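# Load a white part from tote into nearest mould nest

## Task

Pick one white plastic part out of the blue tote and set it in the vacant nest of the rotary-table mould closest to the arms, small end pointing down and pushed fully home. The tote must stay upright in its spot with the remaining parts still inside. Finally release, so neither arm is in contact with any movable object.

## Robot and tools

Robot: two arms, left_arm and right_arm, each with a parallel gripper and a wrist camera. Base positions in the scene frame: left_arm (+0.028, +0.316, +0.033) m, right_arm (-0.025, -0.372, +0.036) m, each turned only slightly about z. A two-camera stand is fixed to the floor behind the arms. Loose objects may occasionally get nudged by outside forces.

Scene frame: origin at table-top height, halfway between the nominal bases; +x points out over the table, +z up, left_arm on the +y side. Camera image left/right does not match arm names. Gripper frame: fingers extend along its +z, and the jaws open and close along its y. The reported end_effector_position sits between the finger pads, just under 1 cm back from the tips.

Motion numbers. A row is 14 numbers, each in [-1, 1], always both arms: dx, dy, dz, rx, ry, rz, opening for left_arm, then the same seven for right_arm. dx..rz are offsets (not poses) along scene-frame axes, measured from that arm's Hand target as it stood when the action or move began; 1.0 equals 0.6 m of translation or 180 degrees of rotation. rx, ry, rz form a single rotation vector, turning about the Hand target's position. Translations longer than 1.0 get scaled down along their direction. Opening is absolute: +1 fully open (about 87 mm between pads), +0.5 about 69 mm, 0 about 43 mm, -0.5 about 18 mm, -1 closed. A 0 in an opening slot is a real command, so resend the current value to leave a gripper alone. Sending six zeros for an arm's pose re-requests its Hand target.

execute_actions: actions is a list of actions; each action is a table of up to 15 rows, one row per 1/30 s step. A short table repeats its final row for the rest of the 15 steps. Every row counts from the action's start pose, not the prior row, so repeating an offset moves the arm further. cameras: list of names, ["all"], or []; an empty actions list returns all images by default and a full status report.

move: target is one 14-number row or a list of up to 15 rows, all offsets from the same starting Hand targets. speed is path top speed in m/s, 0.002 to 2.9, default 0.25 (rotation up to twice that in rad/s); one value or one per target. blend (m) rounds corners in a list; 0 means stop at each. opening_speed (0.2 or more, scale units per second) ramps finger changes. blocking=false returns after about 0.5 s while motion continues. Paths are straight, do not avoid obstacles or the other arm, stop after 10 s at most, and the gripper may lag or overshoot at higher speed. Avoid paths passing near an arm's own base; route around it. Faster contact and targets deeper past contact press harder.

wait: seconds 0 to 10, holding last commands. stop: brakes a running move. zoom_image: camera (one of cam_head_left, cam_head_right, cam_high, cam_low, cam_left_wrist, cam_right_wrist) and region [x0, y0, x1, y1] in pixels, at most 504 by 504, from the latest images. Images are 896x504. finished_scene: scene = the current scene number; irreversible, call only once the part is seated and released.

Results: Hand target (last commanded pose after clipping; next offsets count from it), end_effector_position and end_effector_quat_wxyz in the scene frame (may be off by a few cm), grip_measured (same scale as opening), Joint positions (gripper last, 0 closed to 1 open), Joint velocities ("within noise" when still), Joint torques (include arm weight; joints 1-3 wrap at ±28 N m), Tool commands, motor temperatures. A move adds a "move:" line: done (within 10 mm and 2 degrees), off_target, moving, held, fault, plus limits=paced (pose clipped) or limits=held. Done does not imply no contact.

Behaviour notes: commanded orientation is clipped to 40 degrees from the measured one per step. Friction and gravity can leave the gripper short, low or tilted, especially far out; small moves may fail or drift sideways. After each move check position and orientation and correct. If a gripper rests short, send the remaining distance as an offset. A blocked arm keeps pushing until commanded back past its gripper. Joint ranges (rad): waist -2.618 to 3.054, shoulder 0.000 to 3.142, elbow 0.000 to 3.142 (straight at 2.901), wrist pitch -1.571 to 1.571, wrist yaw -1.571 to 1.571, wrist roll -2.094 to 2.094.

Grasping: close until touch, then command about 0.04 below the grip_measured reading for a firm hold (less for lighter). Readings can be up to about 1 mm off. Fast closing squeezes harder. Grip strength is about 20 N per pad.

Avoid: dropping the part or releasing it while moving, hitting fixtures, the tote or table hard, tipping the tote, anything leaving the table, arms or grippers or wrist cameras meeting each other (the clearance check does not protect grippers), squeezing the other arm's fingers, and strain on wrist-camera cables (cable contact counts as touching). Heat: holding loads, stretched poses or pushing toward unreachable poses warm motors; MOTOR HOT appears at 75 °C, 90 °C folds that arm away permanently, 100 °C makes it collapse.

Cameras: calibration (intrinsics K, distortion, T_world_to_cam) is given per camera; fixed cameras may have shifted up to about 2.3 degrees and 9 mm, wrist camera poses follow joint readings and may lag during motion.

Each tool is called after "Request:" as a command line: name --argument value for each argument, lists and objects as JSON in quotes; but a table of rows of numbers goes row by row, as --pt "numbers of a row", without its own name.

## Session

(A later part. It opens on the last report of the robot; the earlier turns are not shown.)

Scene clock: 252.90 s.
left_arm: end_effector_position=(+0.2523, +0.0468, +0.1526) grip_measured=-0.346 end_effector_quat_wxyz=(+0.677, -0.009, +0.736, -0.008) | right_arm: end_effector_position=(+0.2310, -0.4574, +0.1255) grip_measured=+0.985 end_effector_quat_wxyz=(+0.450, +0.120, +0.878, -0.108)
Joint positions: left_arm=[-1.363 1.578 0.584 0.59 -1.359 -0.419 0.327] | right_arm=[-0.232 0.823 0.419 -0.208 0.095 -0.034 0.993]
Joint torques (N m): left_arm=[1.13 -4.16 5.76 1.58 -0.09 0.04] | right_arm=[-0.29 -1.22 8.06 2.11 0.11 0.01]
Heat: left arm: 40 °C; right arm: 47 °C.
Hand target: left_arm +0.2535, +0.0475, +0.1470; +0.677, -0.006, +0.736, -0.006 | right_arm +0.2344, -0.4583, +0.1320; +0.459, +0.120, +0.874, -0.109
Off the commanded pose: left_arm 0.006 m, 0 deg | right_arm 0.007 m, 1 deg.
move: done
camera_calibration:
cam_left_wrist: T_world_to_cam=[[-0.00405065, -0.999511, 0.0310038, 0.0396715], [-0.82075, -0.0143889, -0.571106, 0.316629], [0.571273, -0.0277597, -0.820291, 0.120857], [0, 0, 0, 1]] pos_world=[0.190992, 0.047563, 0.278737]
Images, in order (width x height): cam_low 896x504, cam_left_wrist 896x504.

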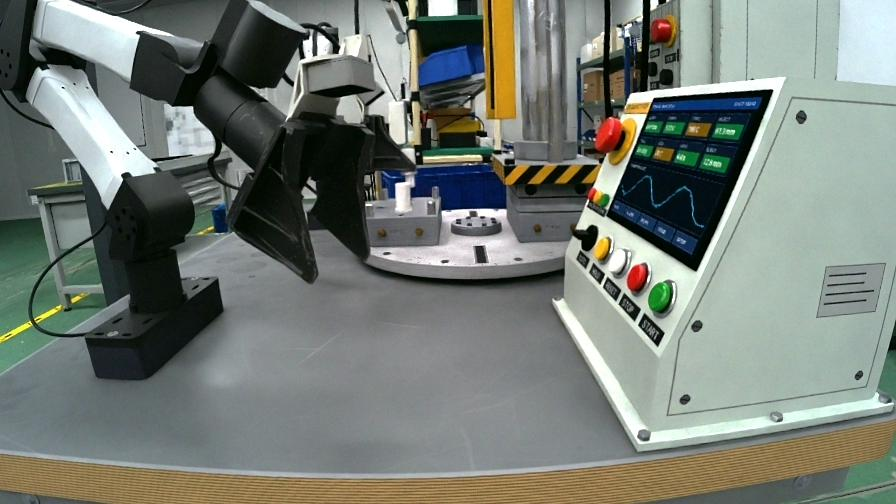

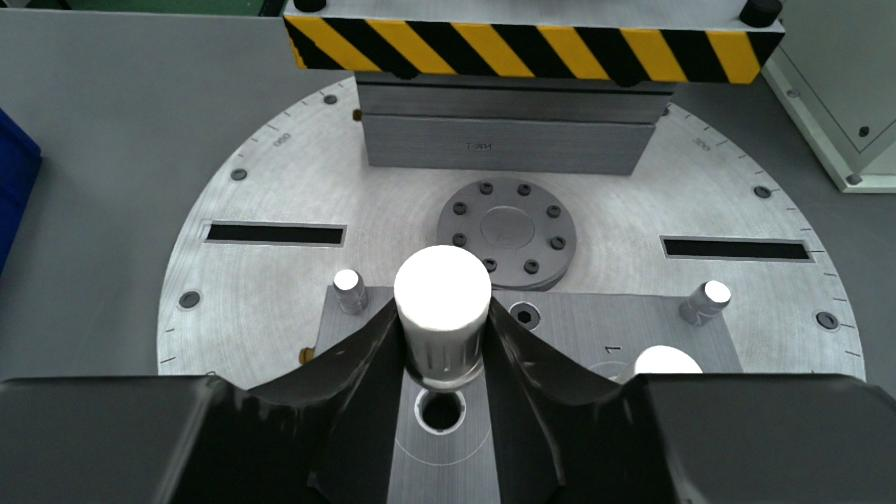

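Request:
move --target '[-0.0067, 0, -0.0267, 0.0072, 0.01, 0, -0.43, 0, 0, 0, 0, 0, 0, 1]' --speed 0.08 --cameras '["cam_left_wrist", "cam_low"]'

Request:
zoom_image --camera "cam_left_wrist" --region '[370, 240, 520, 440]'

Request:
zoom_image --camera "cam_low" --region '[380, 140, 430, 225]'

Scene clock: 283.37 s.
left_arm: end_effector_position=(+0.2504, +0.0511, +0.1340) grip_measured=-0.346 end_effector_quat_wxyz=(+0.667, +0.000, +0.745, +0.005) | right_arm: end_effector_position=(+0.2310, -0.4574, +0.1255) grip_measured=+0.985 end_effector_quat_wxyz=(+0.450, +0.120, +0.878, -0.108)
Joint positions: left_arm=[-1.363 1.606 0.584 0.489 -1.354 -0.515 0.327] | right_arm=[-0.232 0.823 0.419 -0.208 0.095 -0.034 0.993]
Joint torques (N m): left_arm=[0.43 -4.37 7.2 1.29 -0.15 -0.14] | right_arm=[-0.29 -1.26 8.18 2.14 0.11 0.02]
Heat: left arm: 41 °C; right arm: 47 °C.
Hand target: left_arm +0.2494, +0.0475, +0.1309; +0.665, +0.002, +0.747, +0.002 | right_arm +0.2344, -0.4583, +0.1320; +0.459, +0.120, +0.874, -0.109
Off the commanded pose: left_arm 0.005 m, 1 deg | right_arm 0.007 m, 1 deg.
move: done
camera_calibration:
cam_left_wrist: T_world_to_cam=[[0.000391972, -1, -0.000756725, 0.0477334], [-0.836088, 0.0000874127, -0.548595, 0.304585], [0.548595, 0.000847723, -0.836088, 0.113128], [0, 0, 0, 1]] pos_world=[0.19258, 0.0476109, 0.261715]
Images, in order (width x height): cam_low 896x504, cam_left_wrist 896x504.

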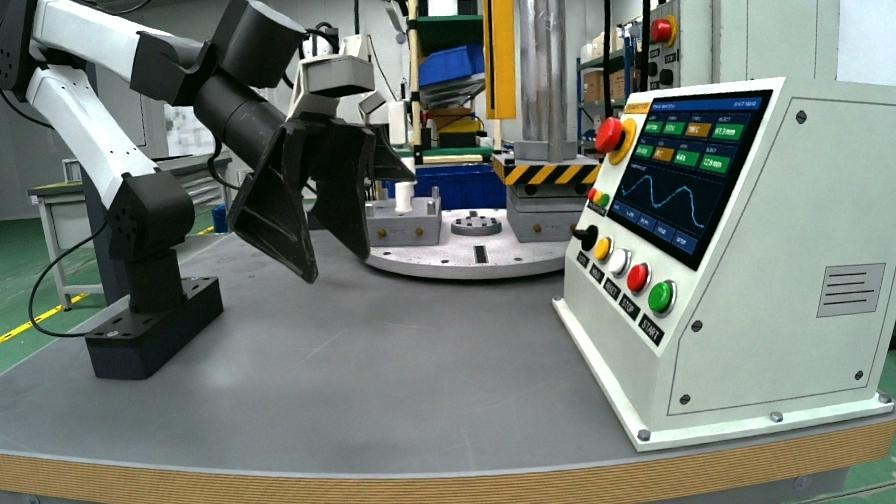

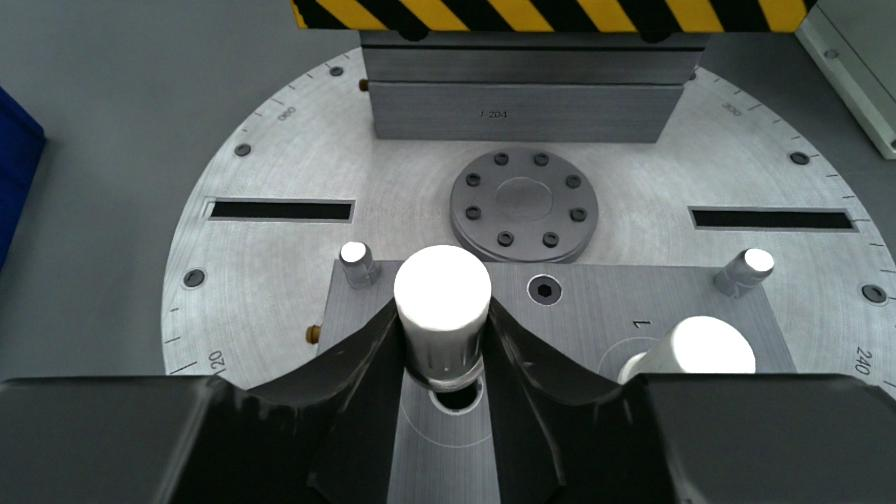

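Scaled by 2.520 from the camera's 896x504 image, which has a finer 1280x720 frame.

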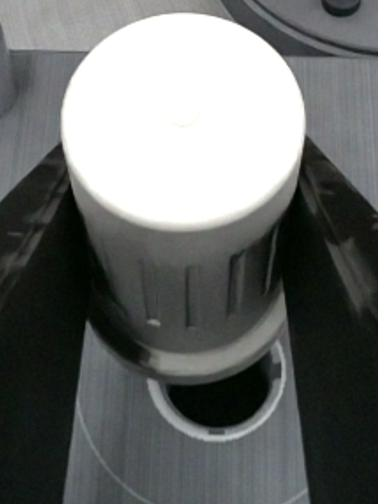

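Scaled by 5.929 from the camera's 896x504 image, which has a finer 1280x720 frame.

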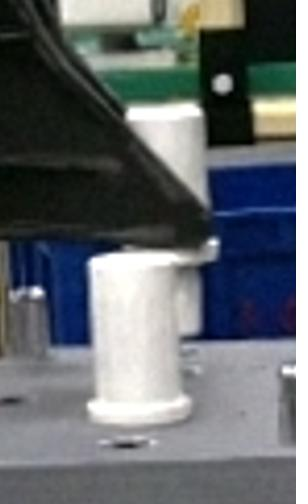

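Request:
move --target '[-0.0017, -0.0078, 0.003, 0, 0, 0, -0.43, 0, 0, 0, 0, 0, 0, 1]' --speed 0.06 --cameras '["cam_left_wrist"]'

Request:
zoom_image --camera "cam_left_wrist" --region '[370, 240, 520, 440]'

Scene clock: 294.60 s.
left_arm: end_effector_position=(+0.2501, +0.0517, +0.1309) grip_measured=-0.346 end_effector_quat_wxyz=(+0.665, +0.004, +0.747, +0.011) | right_arm: end_effector_position=(+0.2310, -0.4574, +0.1255) grip_measured=+0.985 end_effector_quat_wxyz=(+0.450, +0.120, +0.878, -0.108)
Joint positions: left_arm=[-1.363 1.613 0.591 0.457 -1.353 -0.531 0.327] | right_arm=[-0.232 0.823 0.419 -0.208 0.095 -0.034 0.993]
Joint torques (N m): left_arm=[-0.18 -4.38 8.77 1.26 -0.23 -0.12] | right_arm=[-0.35 -1.29 8.12 2.14 0.07 0.01]
Heat: left arm: 41 °C; right arm: 47 °C.
Hand target: left_arm +0.2484, +0.0429, +0.1326; +0.665, +0.002, +0.747, +0.002 | right_arm +0.2344, -0.4583, +0.1320; +0.459, +0.120, +0.874, -0.109
Off the commanded pose: left_arm 0.009 m, 1 deg | right_arm 0.007 m, 1 deg.
move: done
camera_calibration:
cam_left_wrist: T_world_to_cam=[[0.00184595, -0.999878, -0.0154936, 0.0498295], [-0.839441, 0.00687061, -0.543407, 0.302476], [0.543448, 0.0140091, -0.839326, 0.111814], [0, 0, 0, 1]] pos_world=[0.193054, 0.0461788, 0.258988]
Images, in order (width x height): cam_left_wrist 896x504.

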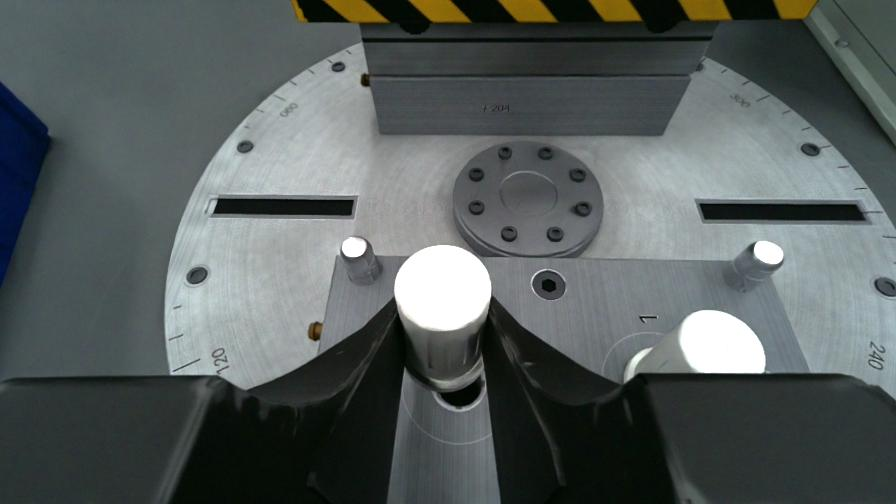

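Scaled by 2.520 from the camera's 896x504 image, which has a finer 1280x720 frame.

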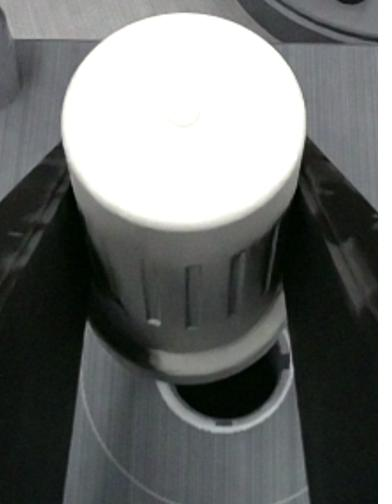

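Request:
move --target '[0, -0.0117, 0.02, 0, 0, 0, -0.43, 0, 0, 0, 0, 0, 0, 1]' --speed 0.06 --cameras '["cam_left_wrist"]'

Request:
zoom_image --camera "cam_left_wrist" --region '[370, 240, 520, 440]'

Scene clock: 301.60 s.
left_arm: end_effector_position=(+0.2494, +0.0437, +0.1378) grip_measured=-0.346 end_effector_quat_wxyz=(+0.663, +0.012, +0.748, +0.015) | right_arm: end_effector_position=(+0.2310, -0.4574, +0.1255) grip_measured=+0.985 end_effector_quat_wxyz=(+0.450, +0.120, +0.878, -0.108)
Joint positions: left_arm=[-1.369 1.613 0.642 0.379 -1.353 -0.542 0.327] | right_arm=[-0.232 0.823 0.419 -0.208 0.095 -0.034 0.993]
Joint torques (N m): left_arm=[0.05 -5.65 9.11 1.25 -0.3 -0.14] | right_arm=[-0.24 -1.36 8.09 2.12 0.09 0.02]
Heat: left arm: 42 °C; right arm: 47 °C.
Hand target: left_arm +0.2484, +0.0358, +0.1447; +0.665, +0.002, +0.747, +0.002 | right_arm +0.2344, -0.4583, +0.1320; +0.459, +0.120, +0.874, -0.109
Off the commanded pose: left_arm 0.010 m, 2 deg | right_arm 0.007 m, 1 deg.
move: done
camera_calibration:
cam_left_wrist: T_world_to_cam=[[-0.00377263, -0.99951, -0.0310748, 0.0456007], [-0.842102, 0.0199344, -0.538949, 0.305219], [0.539304, 0.0241349, -0.841765, 0.118978], [0, 0, 0, 1]] pos_world=[0.193032, 0.0366224, 0.266066]
Images, in order (width x height): cam_left_wrist 896x504.

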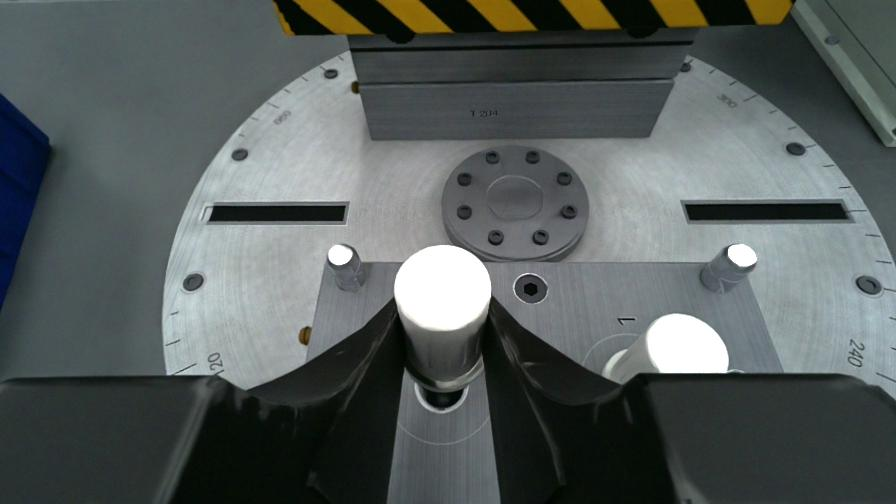

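Scaled by 2.520 from the camera's 896x504 image, which has a finer 1280x720 frame.

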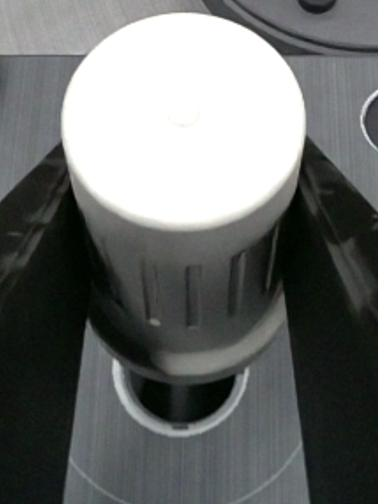

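Request:
move --target '[0, 0.0017, -0.05, -0.0067, 0, 0, -0.43, 0, 0, 0, 0, 0, 0, 1]' --speed 0.06 --cameras '["cam_left_wrist", "cam_low"]'

Request:
zoom_image --camera "cam_left_wrist" --region '[370, 240, 520, 440]'

Request:
zoom_image --camera "cam_low" --region '[380, 140, 430, 225]'

Scene clock: 320.07 s.
left_arm: end_effector_position=(+0.2508, +0.0365, +0.1225) grip_measured=-0.346 end_effector_quat_wxyz=(+0.667, -0.015, +0.745, -0.009) | right_arm: end_effector_position=(+0.2310, -0.4574, +0.1255) grip_measured=+0.985 end_effector_quat_wxyz=(+0.450, +0.120, +0.878, -0.108)
Joint positions: left_arm=[-1.369 1.689 0.621 0.514 -1.358 -0.578 0.327] | right_arm=[-0.232 0.823 0.419 -0.208 0.095 -0.034 0.993]
Joint torques (N m): left_arm=[0.23 -4.51 5.15 1.44 -0.2 0.01] | right_arm=[-0.32 -1.32 8.16 2.13 0.09 0]
Heat: left arm: 42 °C; right arm: 47 °C.
Hand target: left_arm +0.2484, +0.0369, +0.1147; +0.665, -0.005, +0.747, -0.006 | right_arm +0.2344, -0.4583, +0.1320; +0.459, +0.120, +0.874, -0.109
Off the commanded pose: left_arm 0.008 m, 1 deg | right_arm 0.007 m, 1 deg.
move: done
camera_calibration:
cam_left_wrist: T_world_to_cam=[[0.00414858, -0.999173, 0.040453, 0.0270905], [-0.836889, -0.0256117, -0.546773, 0.299563], [0.547357, -0.0315863, -0.836303, 0.104894], [0, 0, 0, 1]] pos_world=[0.193174, 0.0380536, 0.25042]
Images, in order (width x height): cam_low 896x504, cam_left_wrist 896x504.

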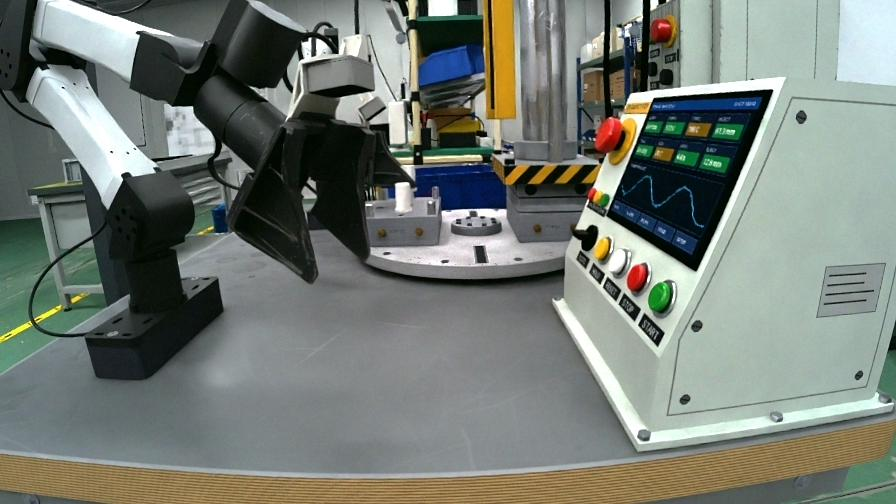

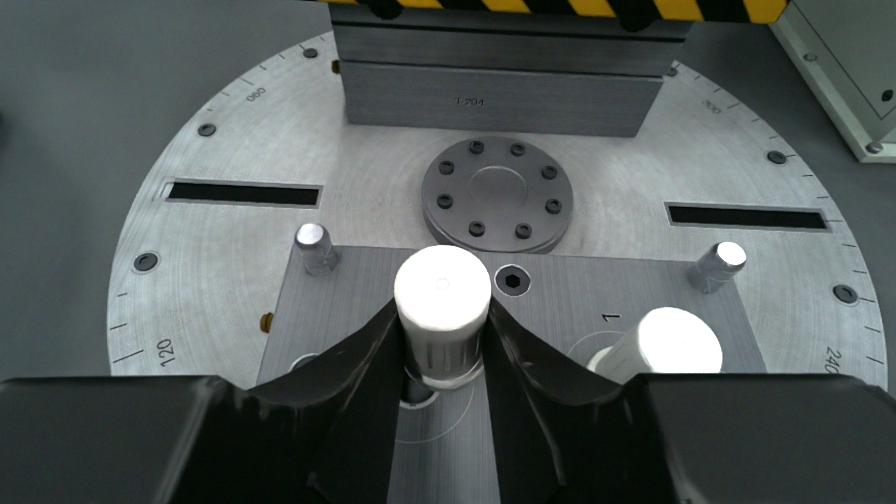

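Scaled by 2.520 from the camera's 896x504 image, which has a finer 1280x720 frame.

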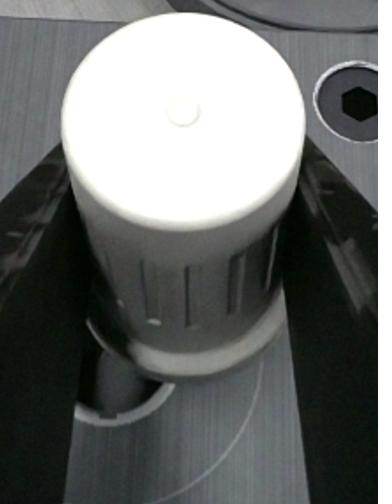

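Scaled by 5.929 from the camera's 896x504 image, which has a finer 1280x720 frame.

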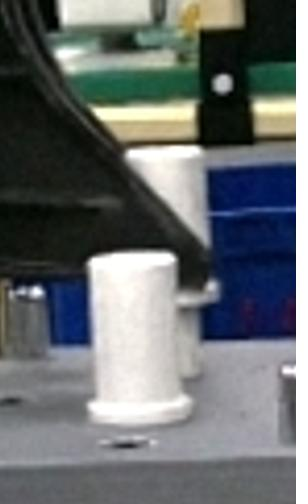

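Request:
move --pt "0.0008 0.0155 0.0667 0.0078 0 0 -0.43 0 0 0 0 0 0 1" --pt "0.0008 0.0155 0.0283 0.0078 0 0 -0.43 0 0 0 0 0 0 1" --speed 0.08 --cameras '["cam_left_wrist"]'

Request:
zoom_image --camera "cam_left_wrist" --region '[370, 240, 520, 440]'

Scene clock: 364.03 s.
left_arm: end_effector_position=(+0.2490, +0.0463, +0.1371) grip_measured=-0.346 end_effector_quat_wxyz=(+0.666, +0.003, +0.746, +0.006) | right_arm: end_effector_position=(+0.2310, -0.4574, +0.1255) grip_measured=+0.985 end_effector_quat_wxyz=(+0.450, +0.120, +0.878, -0.108)
Joint positions: left_arm=[-1.369 1.605 0.614 0.43 -1.354 -0.538 0.327] | right_arm=[-0.232 0.823 0.419 -0.208 0.095 -0.034 0.993]
Joint torques (N m): left_arm=[0.7 -4.38 5.72 1.53 -0.19 -0.07] | right_arm=[-0.32 -1.26 8.16 2.13 0.08 -0.03]
Heat: left arm: 40 °C; right arm: 48 °C.
Hand target: left_arm +0.2489, +0.0462, +0.1317; +0.665, +0.003, +0.747, +0.004 | right_arm +0.2344, -0.4583, +0.1320; +0.459, +0.120, +0.874, -0.109
Off the commanded pose: left_arm 0.005 m, 0 deg | right_arm 0.007 m, 1 deg.
move: done
camera_calibration:
cam_left_wrist: T_world_to_cam=[[-0.0032954, -0.999982, -0.00501917, 0.0444759], [-0.838652, 0.00549743, -0.54464, 0.305051], [0.544658, 0.00241453, -0.838655, 0.117723], [0, 0, 0, 1]] pos_world=[0.191859, 0.0425138, 0.265095]
Images, in order (width x height): cam_left_wrist 896x504.

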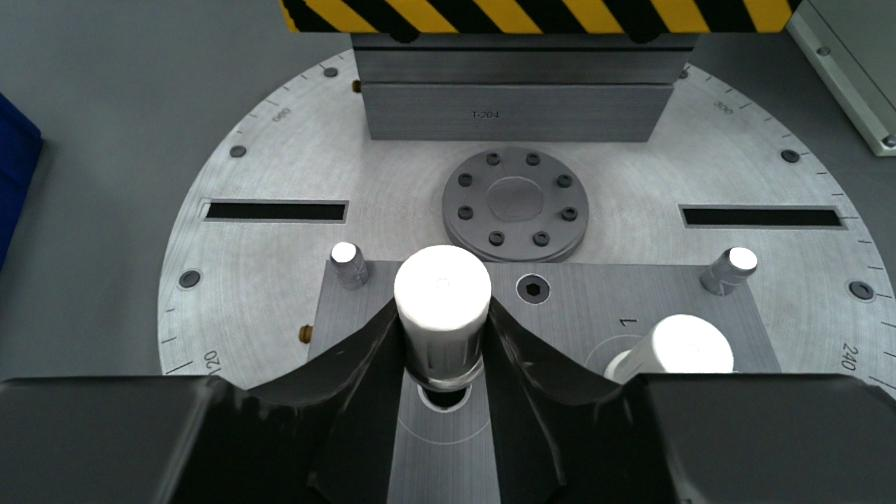

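Scaled by 2.520 from the camera's 896x504 image, which has a finer 1280x720 frame.

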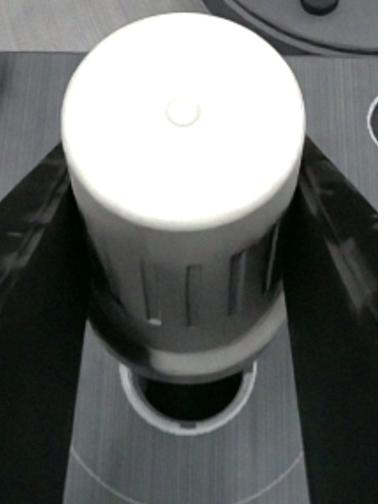

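Request:
move --target '[0, 0, -0.02, 0, 0, 0, -0.43, 0, 0, 0, 0, 0, 0, 1]' --speed 0.05 --cameras '["cam_left_wrist"]'

Request:
zoom_image --camera "cam_left_wrist" --region '[370, 240, 520, 440]'

Scene clock: 371.63 s.
left_arm: end_effector_position=(+0.2491, +0.0459, +0.1253) grip_measured=-0.346 end_effector_quat_wxyz=(+0.666, +0.002, +0.746, +0.005) | right_arm: end_effector_position=(+0.2310, -0.4574, +0.1255) grip_measured=+0.985 end_effector_quat_wxyz=(+0.450, +0.120, +0.878, -0.108)
Joint positions: left_arm=[-1.369 1.648 0.594 0.495 -1.354 -0.539 0.327] | right_arm=[-0.232 0.823 0.419 -0.208 0.095 -0.034 0.993]
Joint torques (N m): left_arm=[0.73 -4.42 5.41 1.49 -0.22 -0.05] | right_arm=[-0.23 -1.2 8.16 2.13 0.09 0.05]
Heat: left arm: 40 °C; right arm: 48 °C.
Hand target: left_arm +0.2489, +0.0462, +0.1197; +0.665, +0.003, +0.747, +0.004 | right_arm +0.2344, -0.4583, +0.1320; +0.459, +0.120, +0.874, -0.109
Off the commanded pose: left_arm 0.006 m, 0 deg | right_arm 0.007 m, 1 deg.
move: done
camera_calibration:
cam_left_wrist: T_world_to_cam=[[-0.0030808, -0.999992, -0.0023886, 0.0436997], [-0.83852, 0.00388479, -0.544857, 0.298779], [0.544862, 0.000324287, -0.838525, 0.107928], [0, 0, 0, 1]] pos_world=[0.19186, 0.0425036, 0.253397]
Images, in order (width x height): cam_left_wrist 896x504.

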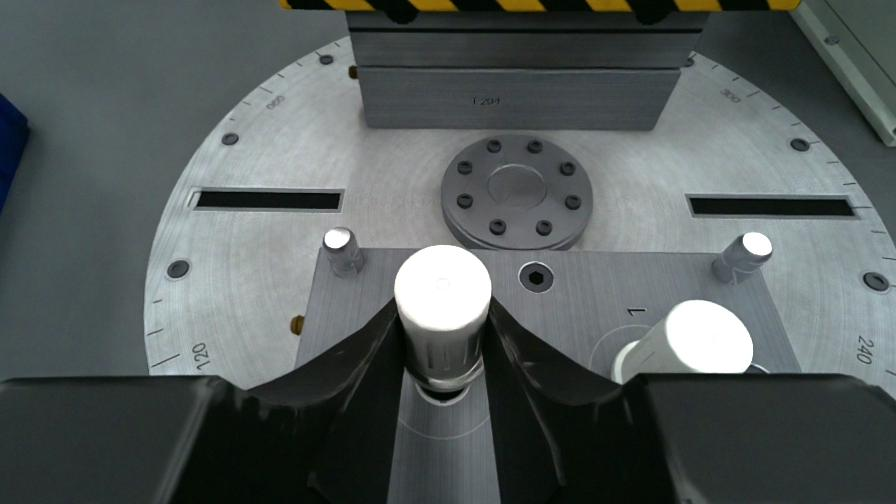

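Scaled by 2.520 from the camera's 896x504 image, which has a finer 1280x720 frame.

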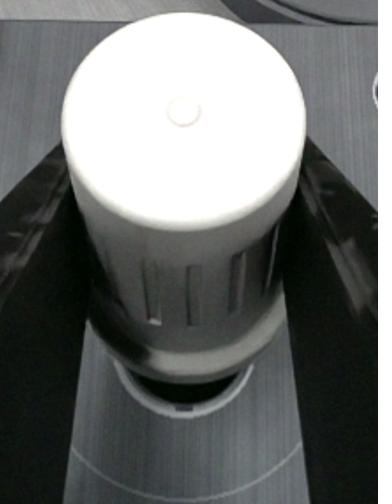

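Request:
move --target '[0, 0.0008, -0.025, 0, 0, 0, -0.43, 0, 0, 0, 0, 0, 0, 1]' --speed 0.05 --cameras '["cam_left_wrist", "cam_low"]'

Request:
zoom_image --camera "cam_left_wrist" --region '[370, 240, 520, 440]'

Request:
zoom_image --camera "cam_low" --region '[380, 140, 430, 225]'

Scene clock: 379.83 s.
left_arm: end_effector_position=(+0.2487, +0.0465, +0.1096) grip_measured=-0.346 end_effector_quat_wxyz=(+0.665, +0.002, +0.747, +0.005) | right_arm: end_effector_position=(+0.2310, -0.4574, +0.1255) grip_measured=+0.985 end_effector_quat_wxyz=(+0.450, +0.120, +0.878, -0.108)
Joint positions: left_arm=[-1.37 1.706 0.57 0.572 -1.354 -0.543 0.327] | right_arm=[-0.232 0.823 0.419 -0.208 0.095 -0.034 0.993]
Joint torques (N m): left_arm=[0.8 -4.56 5.26 1.54 -0.23 -0.05] | right_arm=[-0.36 -1.36 8.06 2.13 0.07 0.03]
Motor temperatures (°C): left_arm=[28 33 40 33 28 29 30] | right_arm=[29 32 48 43 27 28 31]
Heat: left arm: 40 °C; right arm: 48 °C.
Hand target: left_arm +0.2488, +0.0466, +0.1047; +0.665, +0.003, +0.747, +0.003 | right_arm +0.2344, -0.4583, +0.1320; +0.459, +0.120, +0.874, -0.109
Off the commanded pose: left_arm 0.005 m, 0 deg | right_arm 0.007 m, 1 deg.
move: done
camera_calibration:
cam_left_wrist: T_world_to_cam=[[-0.00374035, -0.999987, -0.00340016, 0.0444294], [-0.839084, 0.00498815, -0.543979, 0.289817], [0.543989, 0.000818353, -0.839092, 0.0952064], [0, 0, 0, 1]] pos_world=[0.191556, 0.0429052, 0.237692]
Images, in order (width x height): cam_low 896x504, cam_left_wrist 896x504.

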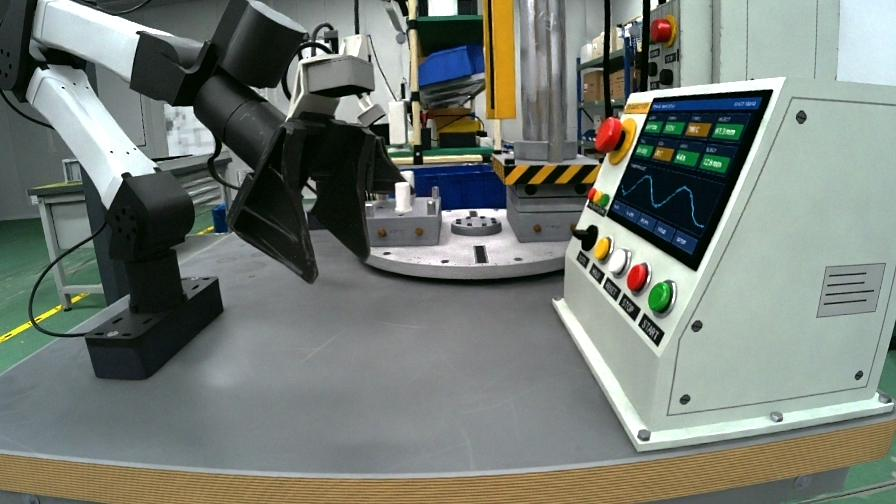

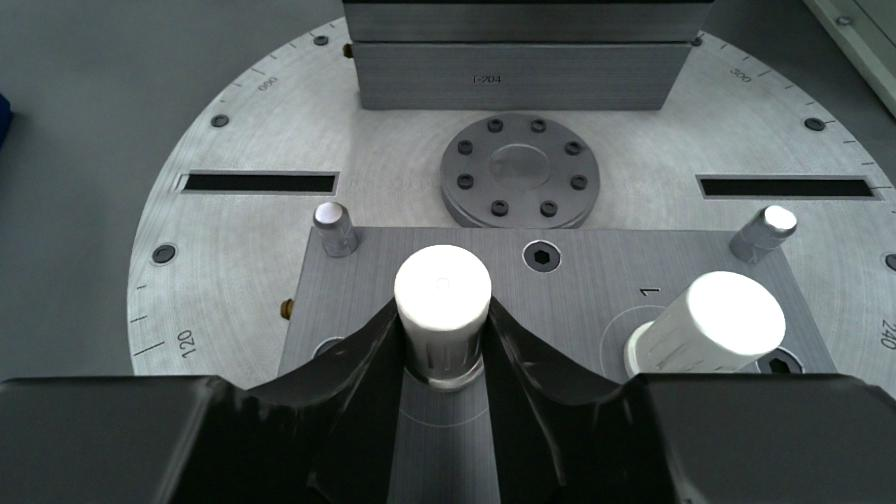

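Scaled by 2.520 from the camera's 896x504 image, which has a finer 1280x720 frame.

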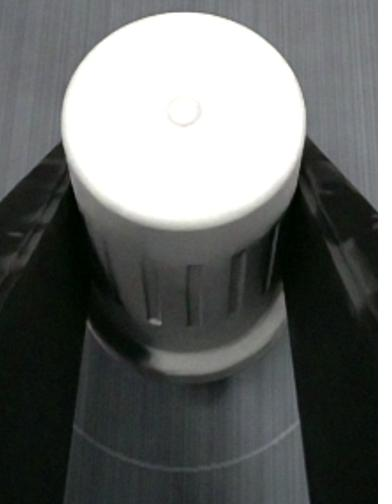

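Scaled by 5.929 from the camera's 896x504 image, which has a finer 1280x720 frame.

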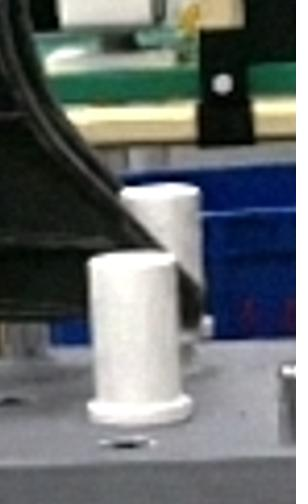

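Request:
move --target '[0, 0, -0.0167, 0, 0, 0, -0.43, 0, 0, 0, 0, 0, 0, 1]' --speed 0.04 --cameras '["cam_left_wrist", "cam_low"]'

Request:
zoom_image --camera "cam_left_wrist" --region '[370, 240, 520, 440]'

Request:
zoom_image --camera "cam_low" --region '[380, 140, 430, 225]'

Scene clock: 389.70 s.
left_arm: end_effector_position=(+0.2487, +0.0465, +0.0993) grip_measured=-0.346 end_effector_quat_wxyz=(+0.665, +0.003, +0.747, +0.006) | right_arm: end_effector_position=(+0.2310, -0.4574, +0.1255) grip_measured=+0.985 end_effector_quat_wxyz=(+0.450, +0.120, +0.878, -0.108)
Joint positions: left_arm=[-1.37 1.75 0.559 0.625 -1.354 -0.543 0.327] | right_arm=[-0.232 0.823 0.419 -0.208 0.095 -0.034 0.993]
Joint torques (N m): left_arm=[0.83 -4.68 5.11 1.54 -0.18 -0.04] | right_arm=[-0.43 -1.26 8.06 2.12 0.08 0.01]
Heat: left arm: 40 °C; right arm: 48 °C.
Hand target: left_arm +0.2488, +0.0466, +0.0946; +0.665, +0.003, +0.747, +0.003 | right_arm +0.2344, -0.4583, +0.1320; +0.459, +0.120, +0.874, -0.109
Off the commanded pose: left_arm 0.005 m, 0 deg | right_arm 0.007 m, 1 deg.
move: done
camera_calibration:
cam_left_wrist: T_world_to_cam=[[-0.00372988, -0.999977, -0.00564616, 0.0446125], [-0.839335, 0.00619989, -0.543578, 0.284202], [0.543601, 0.00271154, -0.839339, 0.0865586], [0, 0, 0, 1]] pos_world=[0.191654, 0.0426147, 0.22739]
Images, in order (width x height): cam_low 896x504, cam_left_wrist 896x504.

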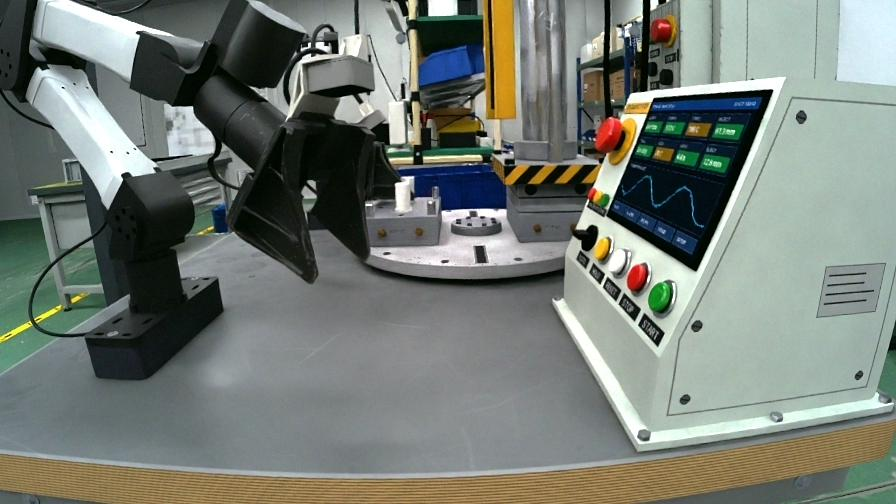

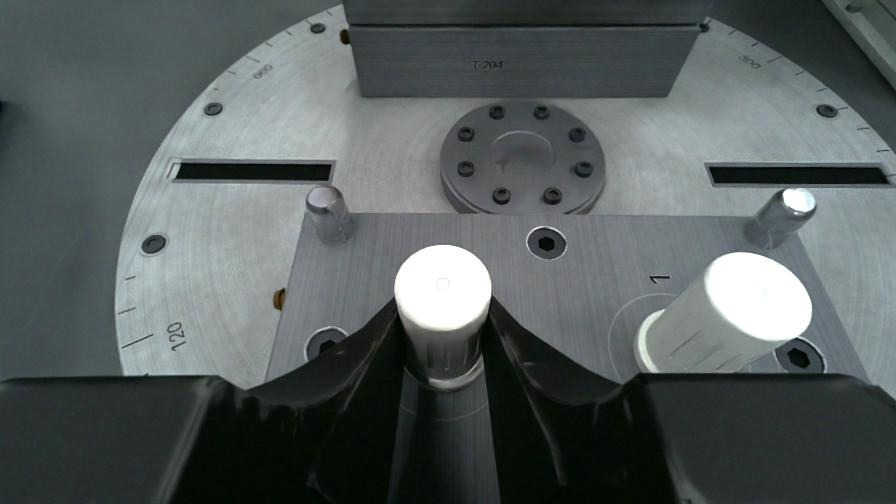

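Scaled by 2.520 from the camera's 896x504 image, which has a finer 1280x720 frame.

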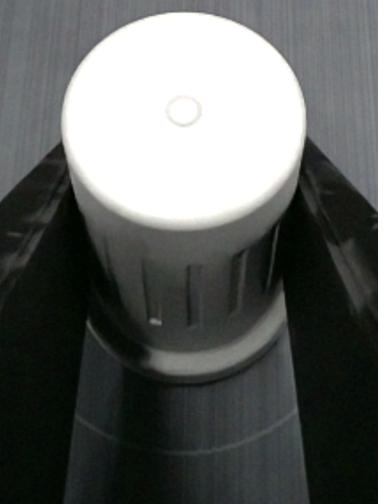

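Scaled by 5.929 from the camera's 896x504 image, which has a finer 1280x720 frame.

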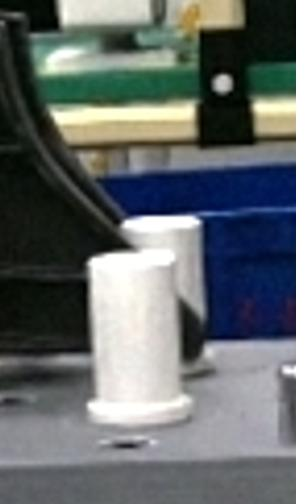

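Request:
move --target '[0, 0, -0.0133, 0, 0, 0, -0.43, 0, 0, 0, 0, 0, 0, 1]' --speed 0.03 --cameras '["cam_low", "cam_left_wrist"]'

Request:
zoom_image --camera "cam_low" --region '[380, 140, 430, 225]'

Scene clock: 403.43 s.
left_arm: end_effector_position=(+0.2492, +0.0470, +0.0973) grip_measured=-0.346 end_effector_quat_wxyz=(+0.670, -0.005, +0.742, +0.006) | right_arm: end_effector_position=(+0.2310, -0.4574, +0.1255) grip_measured=+0.985 end_effector_quat_wxyz=(+0.450, +0.120, +0.878, -0.108)
Joint positions: left_arm=[-1.372 1.774 0.553 0.676 -1.372 -0.534 0.327] | right_arm=[-0.232 0.823 0.419 -0.208 0.095 -0.034 0.993]
Joint torques (N m): left_arm=[0.92 -4 4.49 1.46 0 -0.1] | right_arm=[-0.38 -1.39 8.23 2.11 0.11 0.01]
Heat: left arm: 39 °C; right arm: 48 °C.
Hand target: left_arm +0.2489, +0.0466, +0.0867; +0.665, +0.003, +0.747, +0.004 | right_arm +0.2344, -0.4583, +0.1320; +0.459, +0.120, +0.874, -0.109
Off the commanded pose: left_arm 0.011 m, 1 deg | right_arm 0.007 m, 1 deg.
move: off_target (left_arm)
camera_calibration:
cam_left_wrist: T_world_to_cam=[[0.00900673, -0.999946, 0.00526551, 0.0409201], [-0.832066, -0.0104149, -0.554579, 0.283558], [0.554603, 0.000613692, -0.832115, 0.081246], [0, 0, 0, 1]] pos_world=[0.190511, 0.0438212, 0.224646]
Images, in order (width x height): cam_low 896x504, cam_left_wrist 896x504.

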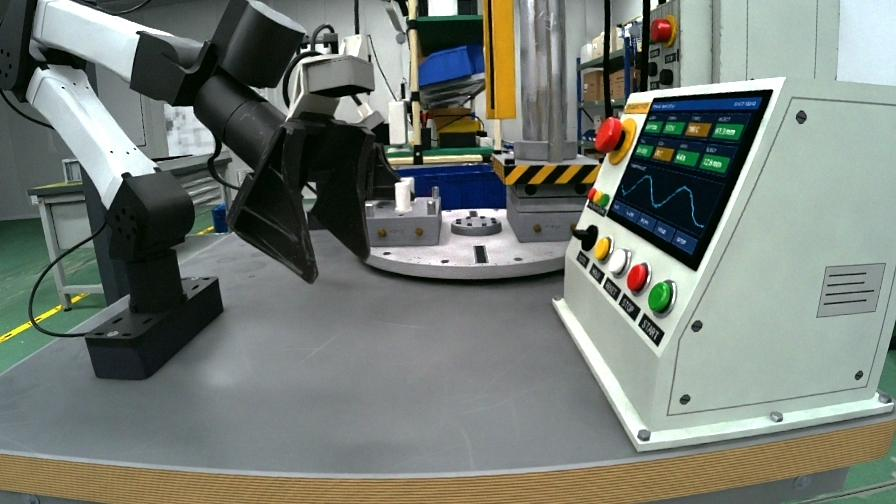

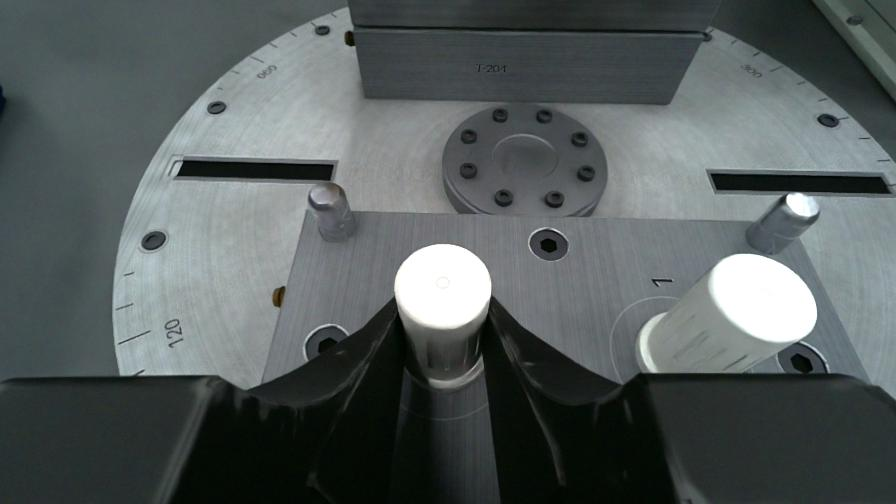

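Scaled by 5.929 from the camera's 896x504 image, which has a finer 1280x720 frame.

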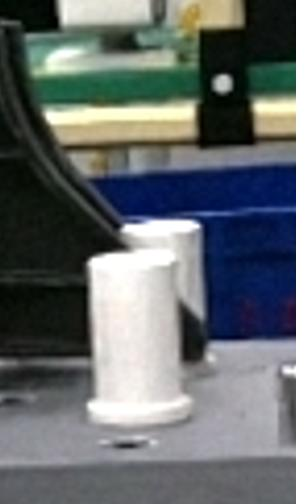

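Request:
zoom_image --camera "cam_left_wrist" --region '[370, 240, 520, 440]'

Request:
zoom_image --camera "cam_low" --region '[392, 170, 422, 220]'

Scaled by 2.520 from the camera's 896x504 image, which has a finer 1280x720 frame.

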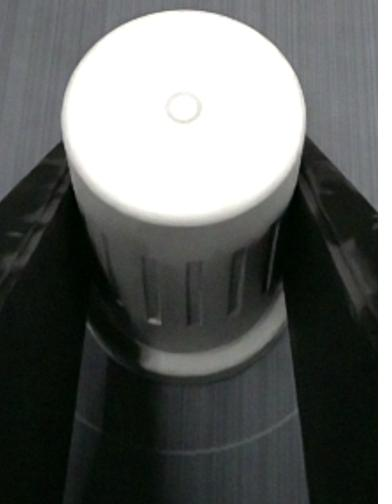

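Scaled by 10.080 from the camera's 896x504 image, which has a finer 1280x720 frame.

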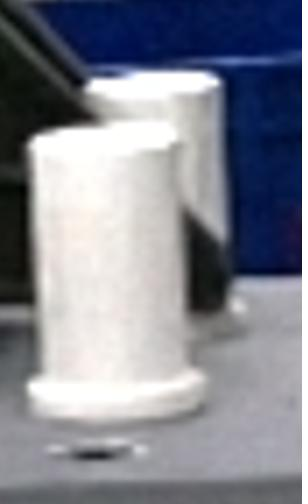

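Request:
zoom_image --camera "cam_left_wrist" --region '[395, 370, 495, 430]'

Scaled by 5.040 from the camera's 896x504 image, which has a finer 1280x720 frame.

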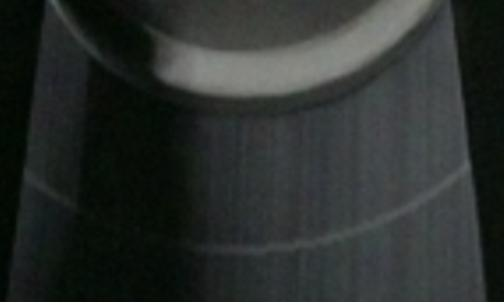

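Request:
move --target '[0, 0, -0.01, 0, 0, 0, -0.43, 0, 0, 0, 0, 0, 0, 1]' --speed 0.03 --cameras '["cam_low", "cam_left_wrist"]'

Request:
zoom_image --camera "cam_low" --region '[392, 170, 422, 220]'

Request:
zoom_image --camera "cam_left_wrist" --region '[370, 240, 520, 440]'

Scene clock: 434.73 s.
left_arm: end_effector_position=(+0.2492, +0.0471, +0.0971) grip_measured=-0.346 end_effector_quat_wxyz=(+0.675, -0.012, +0.738, +0.008) | right_arm: end_effector_position=(+0.2310, -0.4574, +0.1255) grip_measured=+0.985 end_effector_quat_wxyz=(+0.450, +0.120, +0.878, -0.108)
Joint positions: left_arm=[-1.375 1.793 0.553 0.714 -1.393 -0.524 0.327] | right_arm=[-0.232 0.823 0.419 -0.208 0.095 -0.034 0.993]
Joint torques (N m): left_arm=[1.11 -3.59 3.75 1.36 0.22 -0.23] | right_arm=[-0.44 -1.11 8.12 2.14 0.07 0]
Heat: left arm: 39 °C; right arm: 49 °C.
Hand target: left_arm +0.2488, +0.0466, +0.0807; +0.665, +0.003, +0.747, +0.003 | right_arm +0.2344, -0.4583, +0.1320; +0.459, +0.120, +0.874, -0.109
Off the commanded pose: left_arm 0.016 m, 2 deg | right_arm 0.007 m, 1 deg.
move: off_target (left_arm)
camera_calibration:
cam_left_wrist: T_world_to_cam=[[0.0221469, -0.999688, 0.0115573, 0.0371691], [-0.824167, -0.0247996, -0.565804, 0.283323], [0.565914, 0.00300566, -0.824459, 0.077418], [0, 0, 0, 1]] pos_world=[0.18887, 0.0439511, 0.223703]
Images, in order (width x height): cam_low 896x504, cam_left_wrist 896x504.

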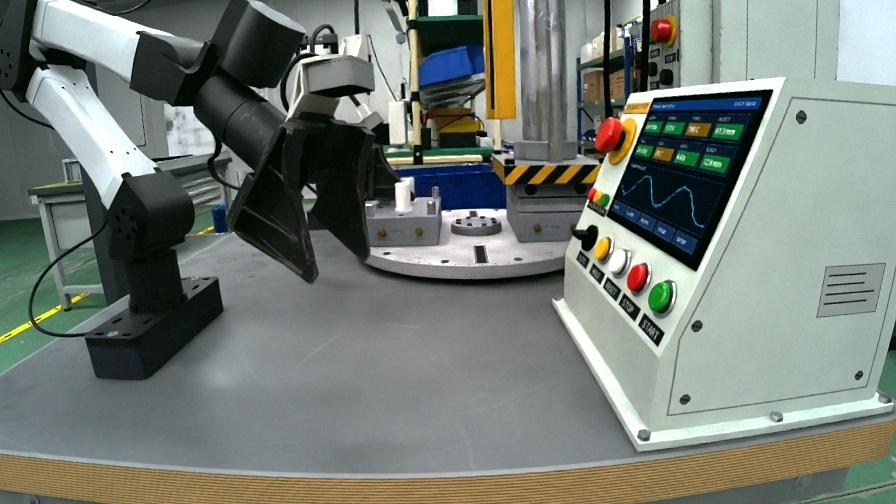

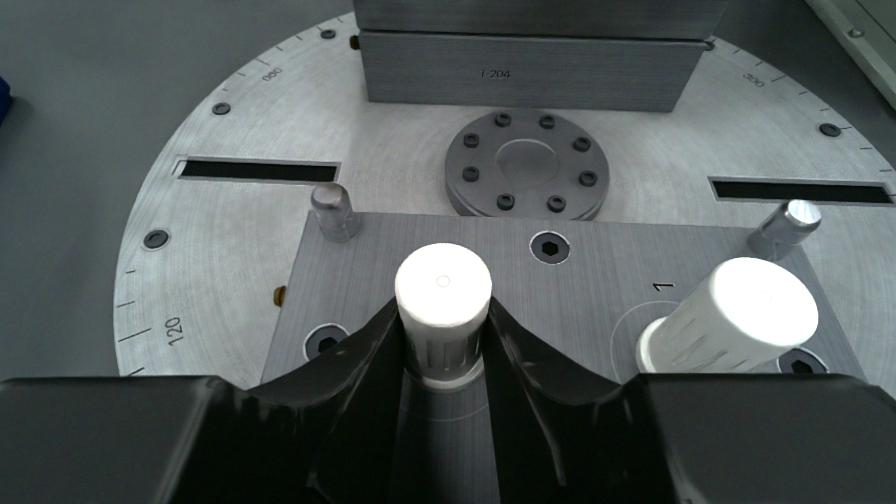

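Scaled by 10.080 from the camera's 896x504 image, which has a finer 1280x720 frame.

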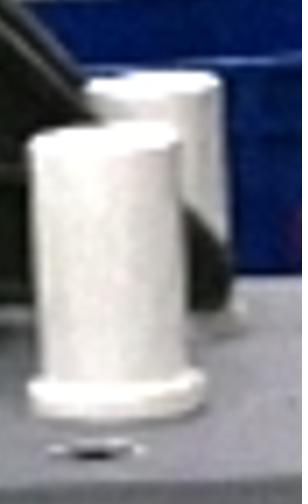

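Scaled by 2.520 from the camera's 896x504 image, which has a finer 1280x720 frame.

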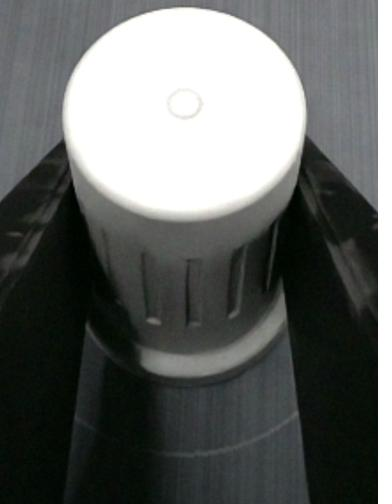

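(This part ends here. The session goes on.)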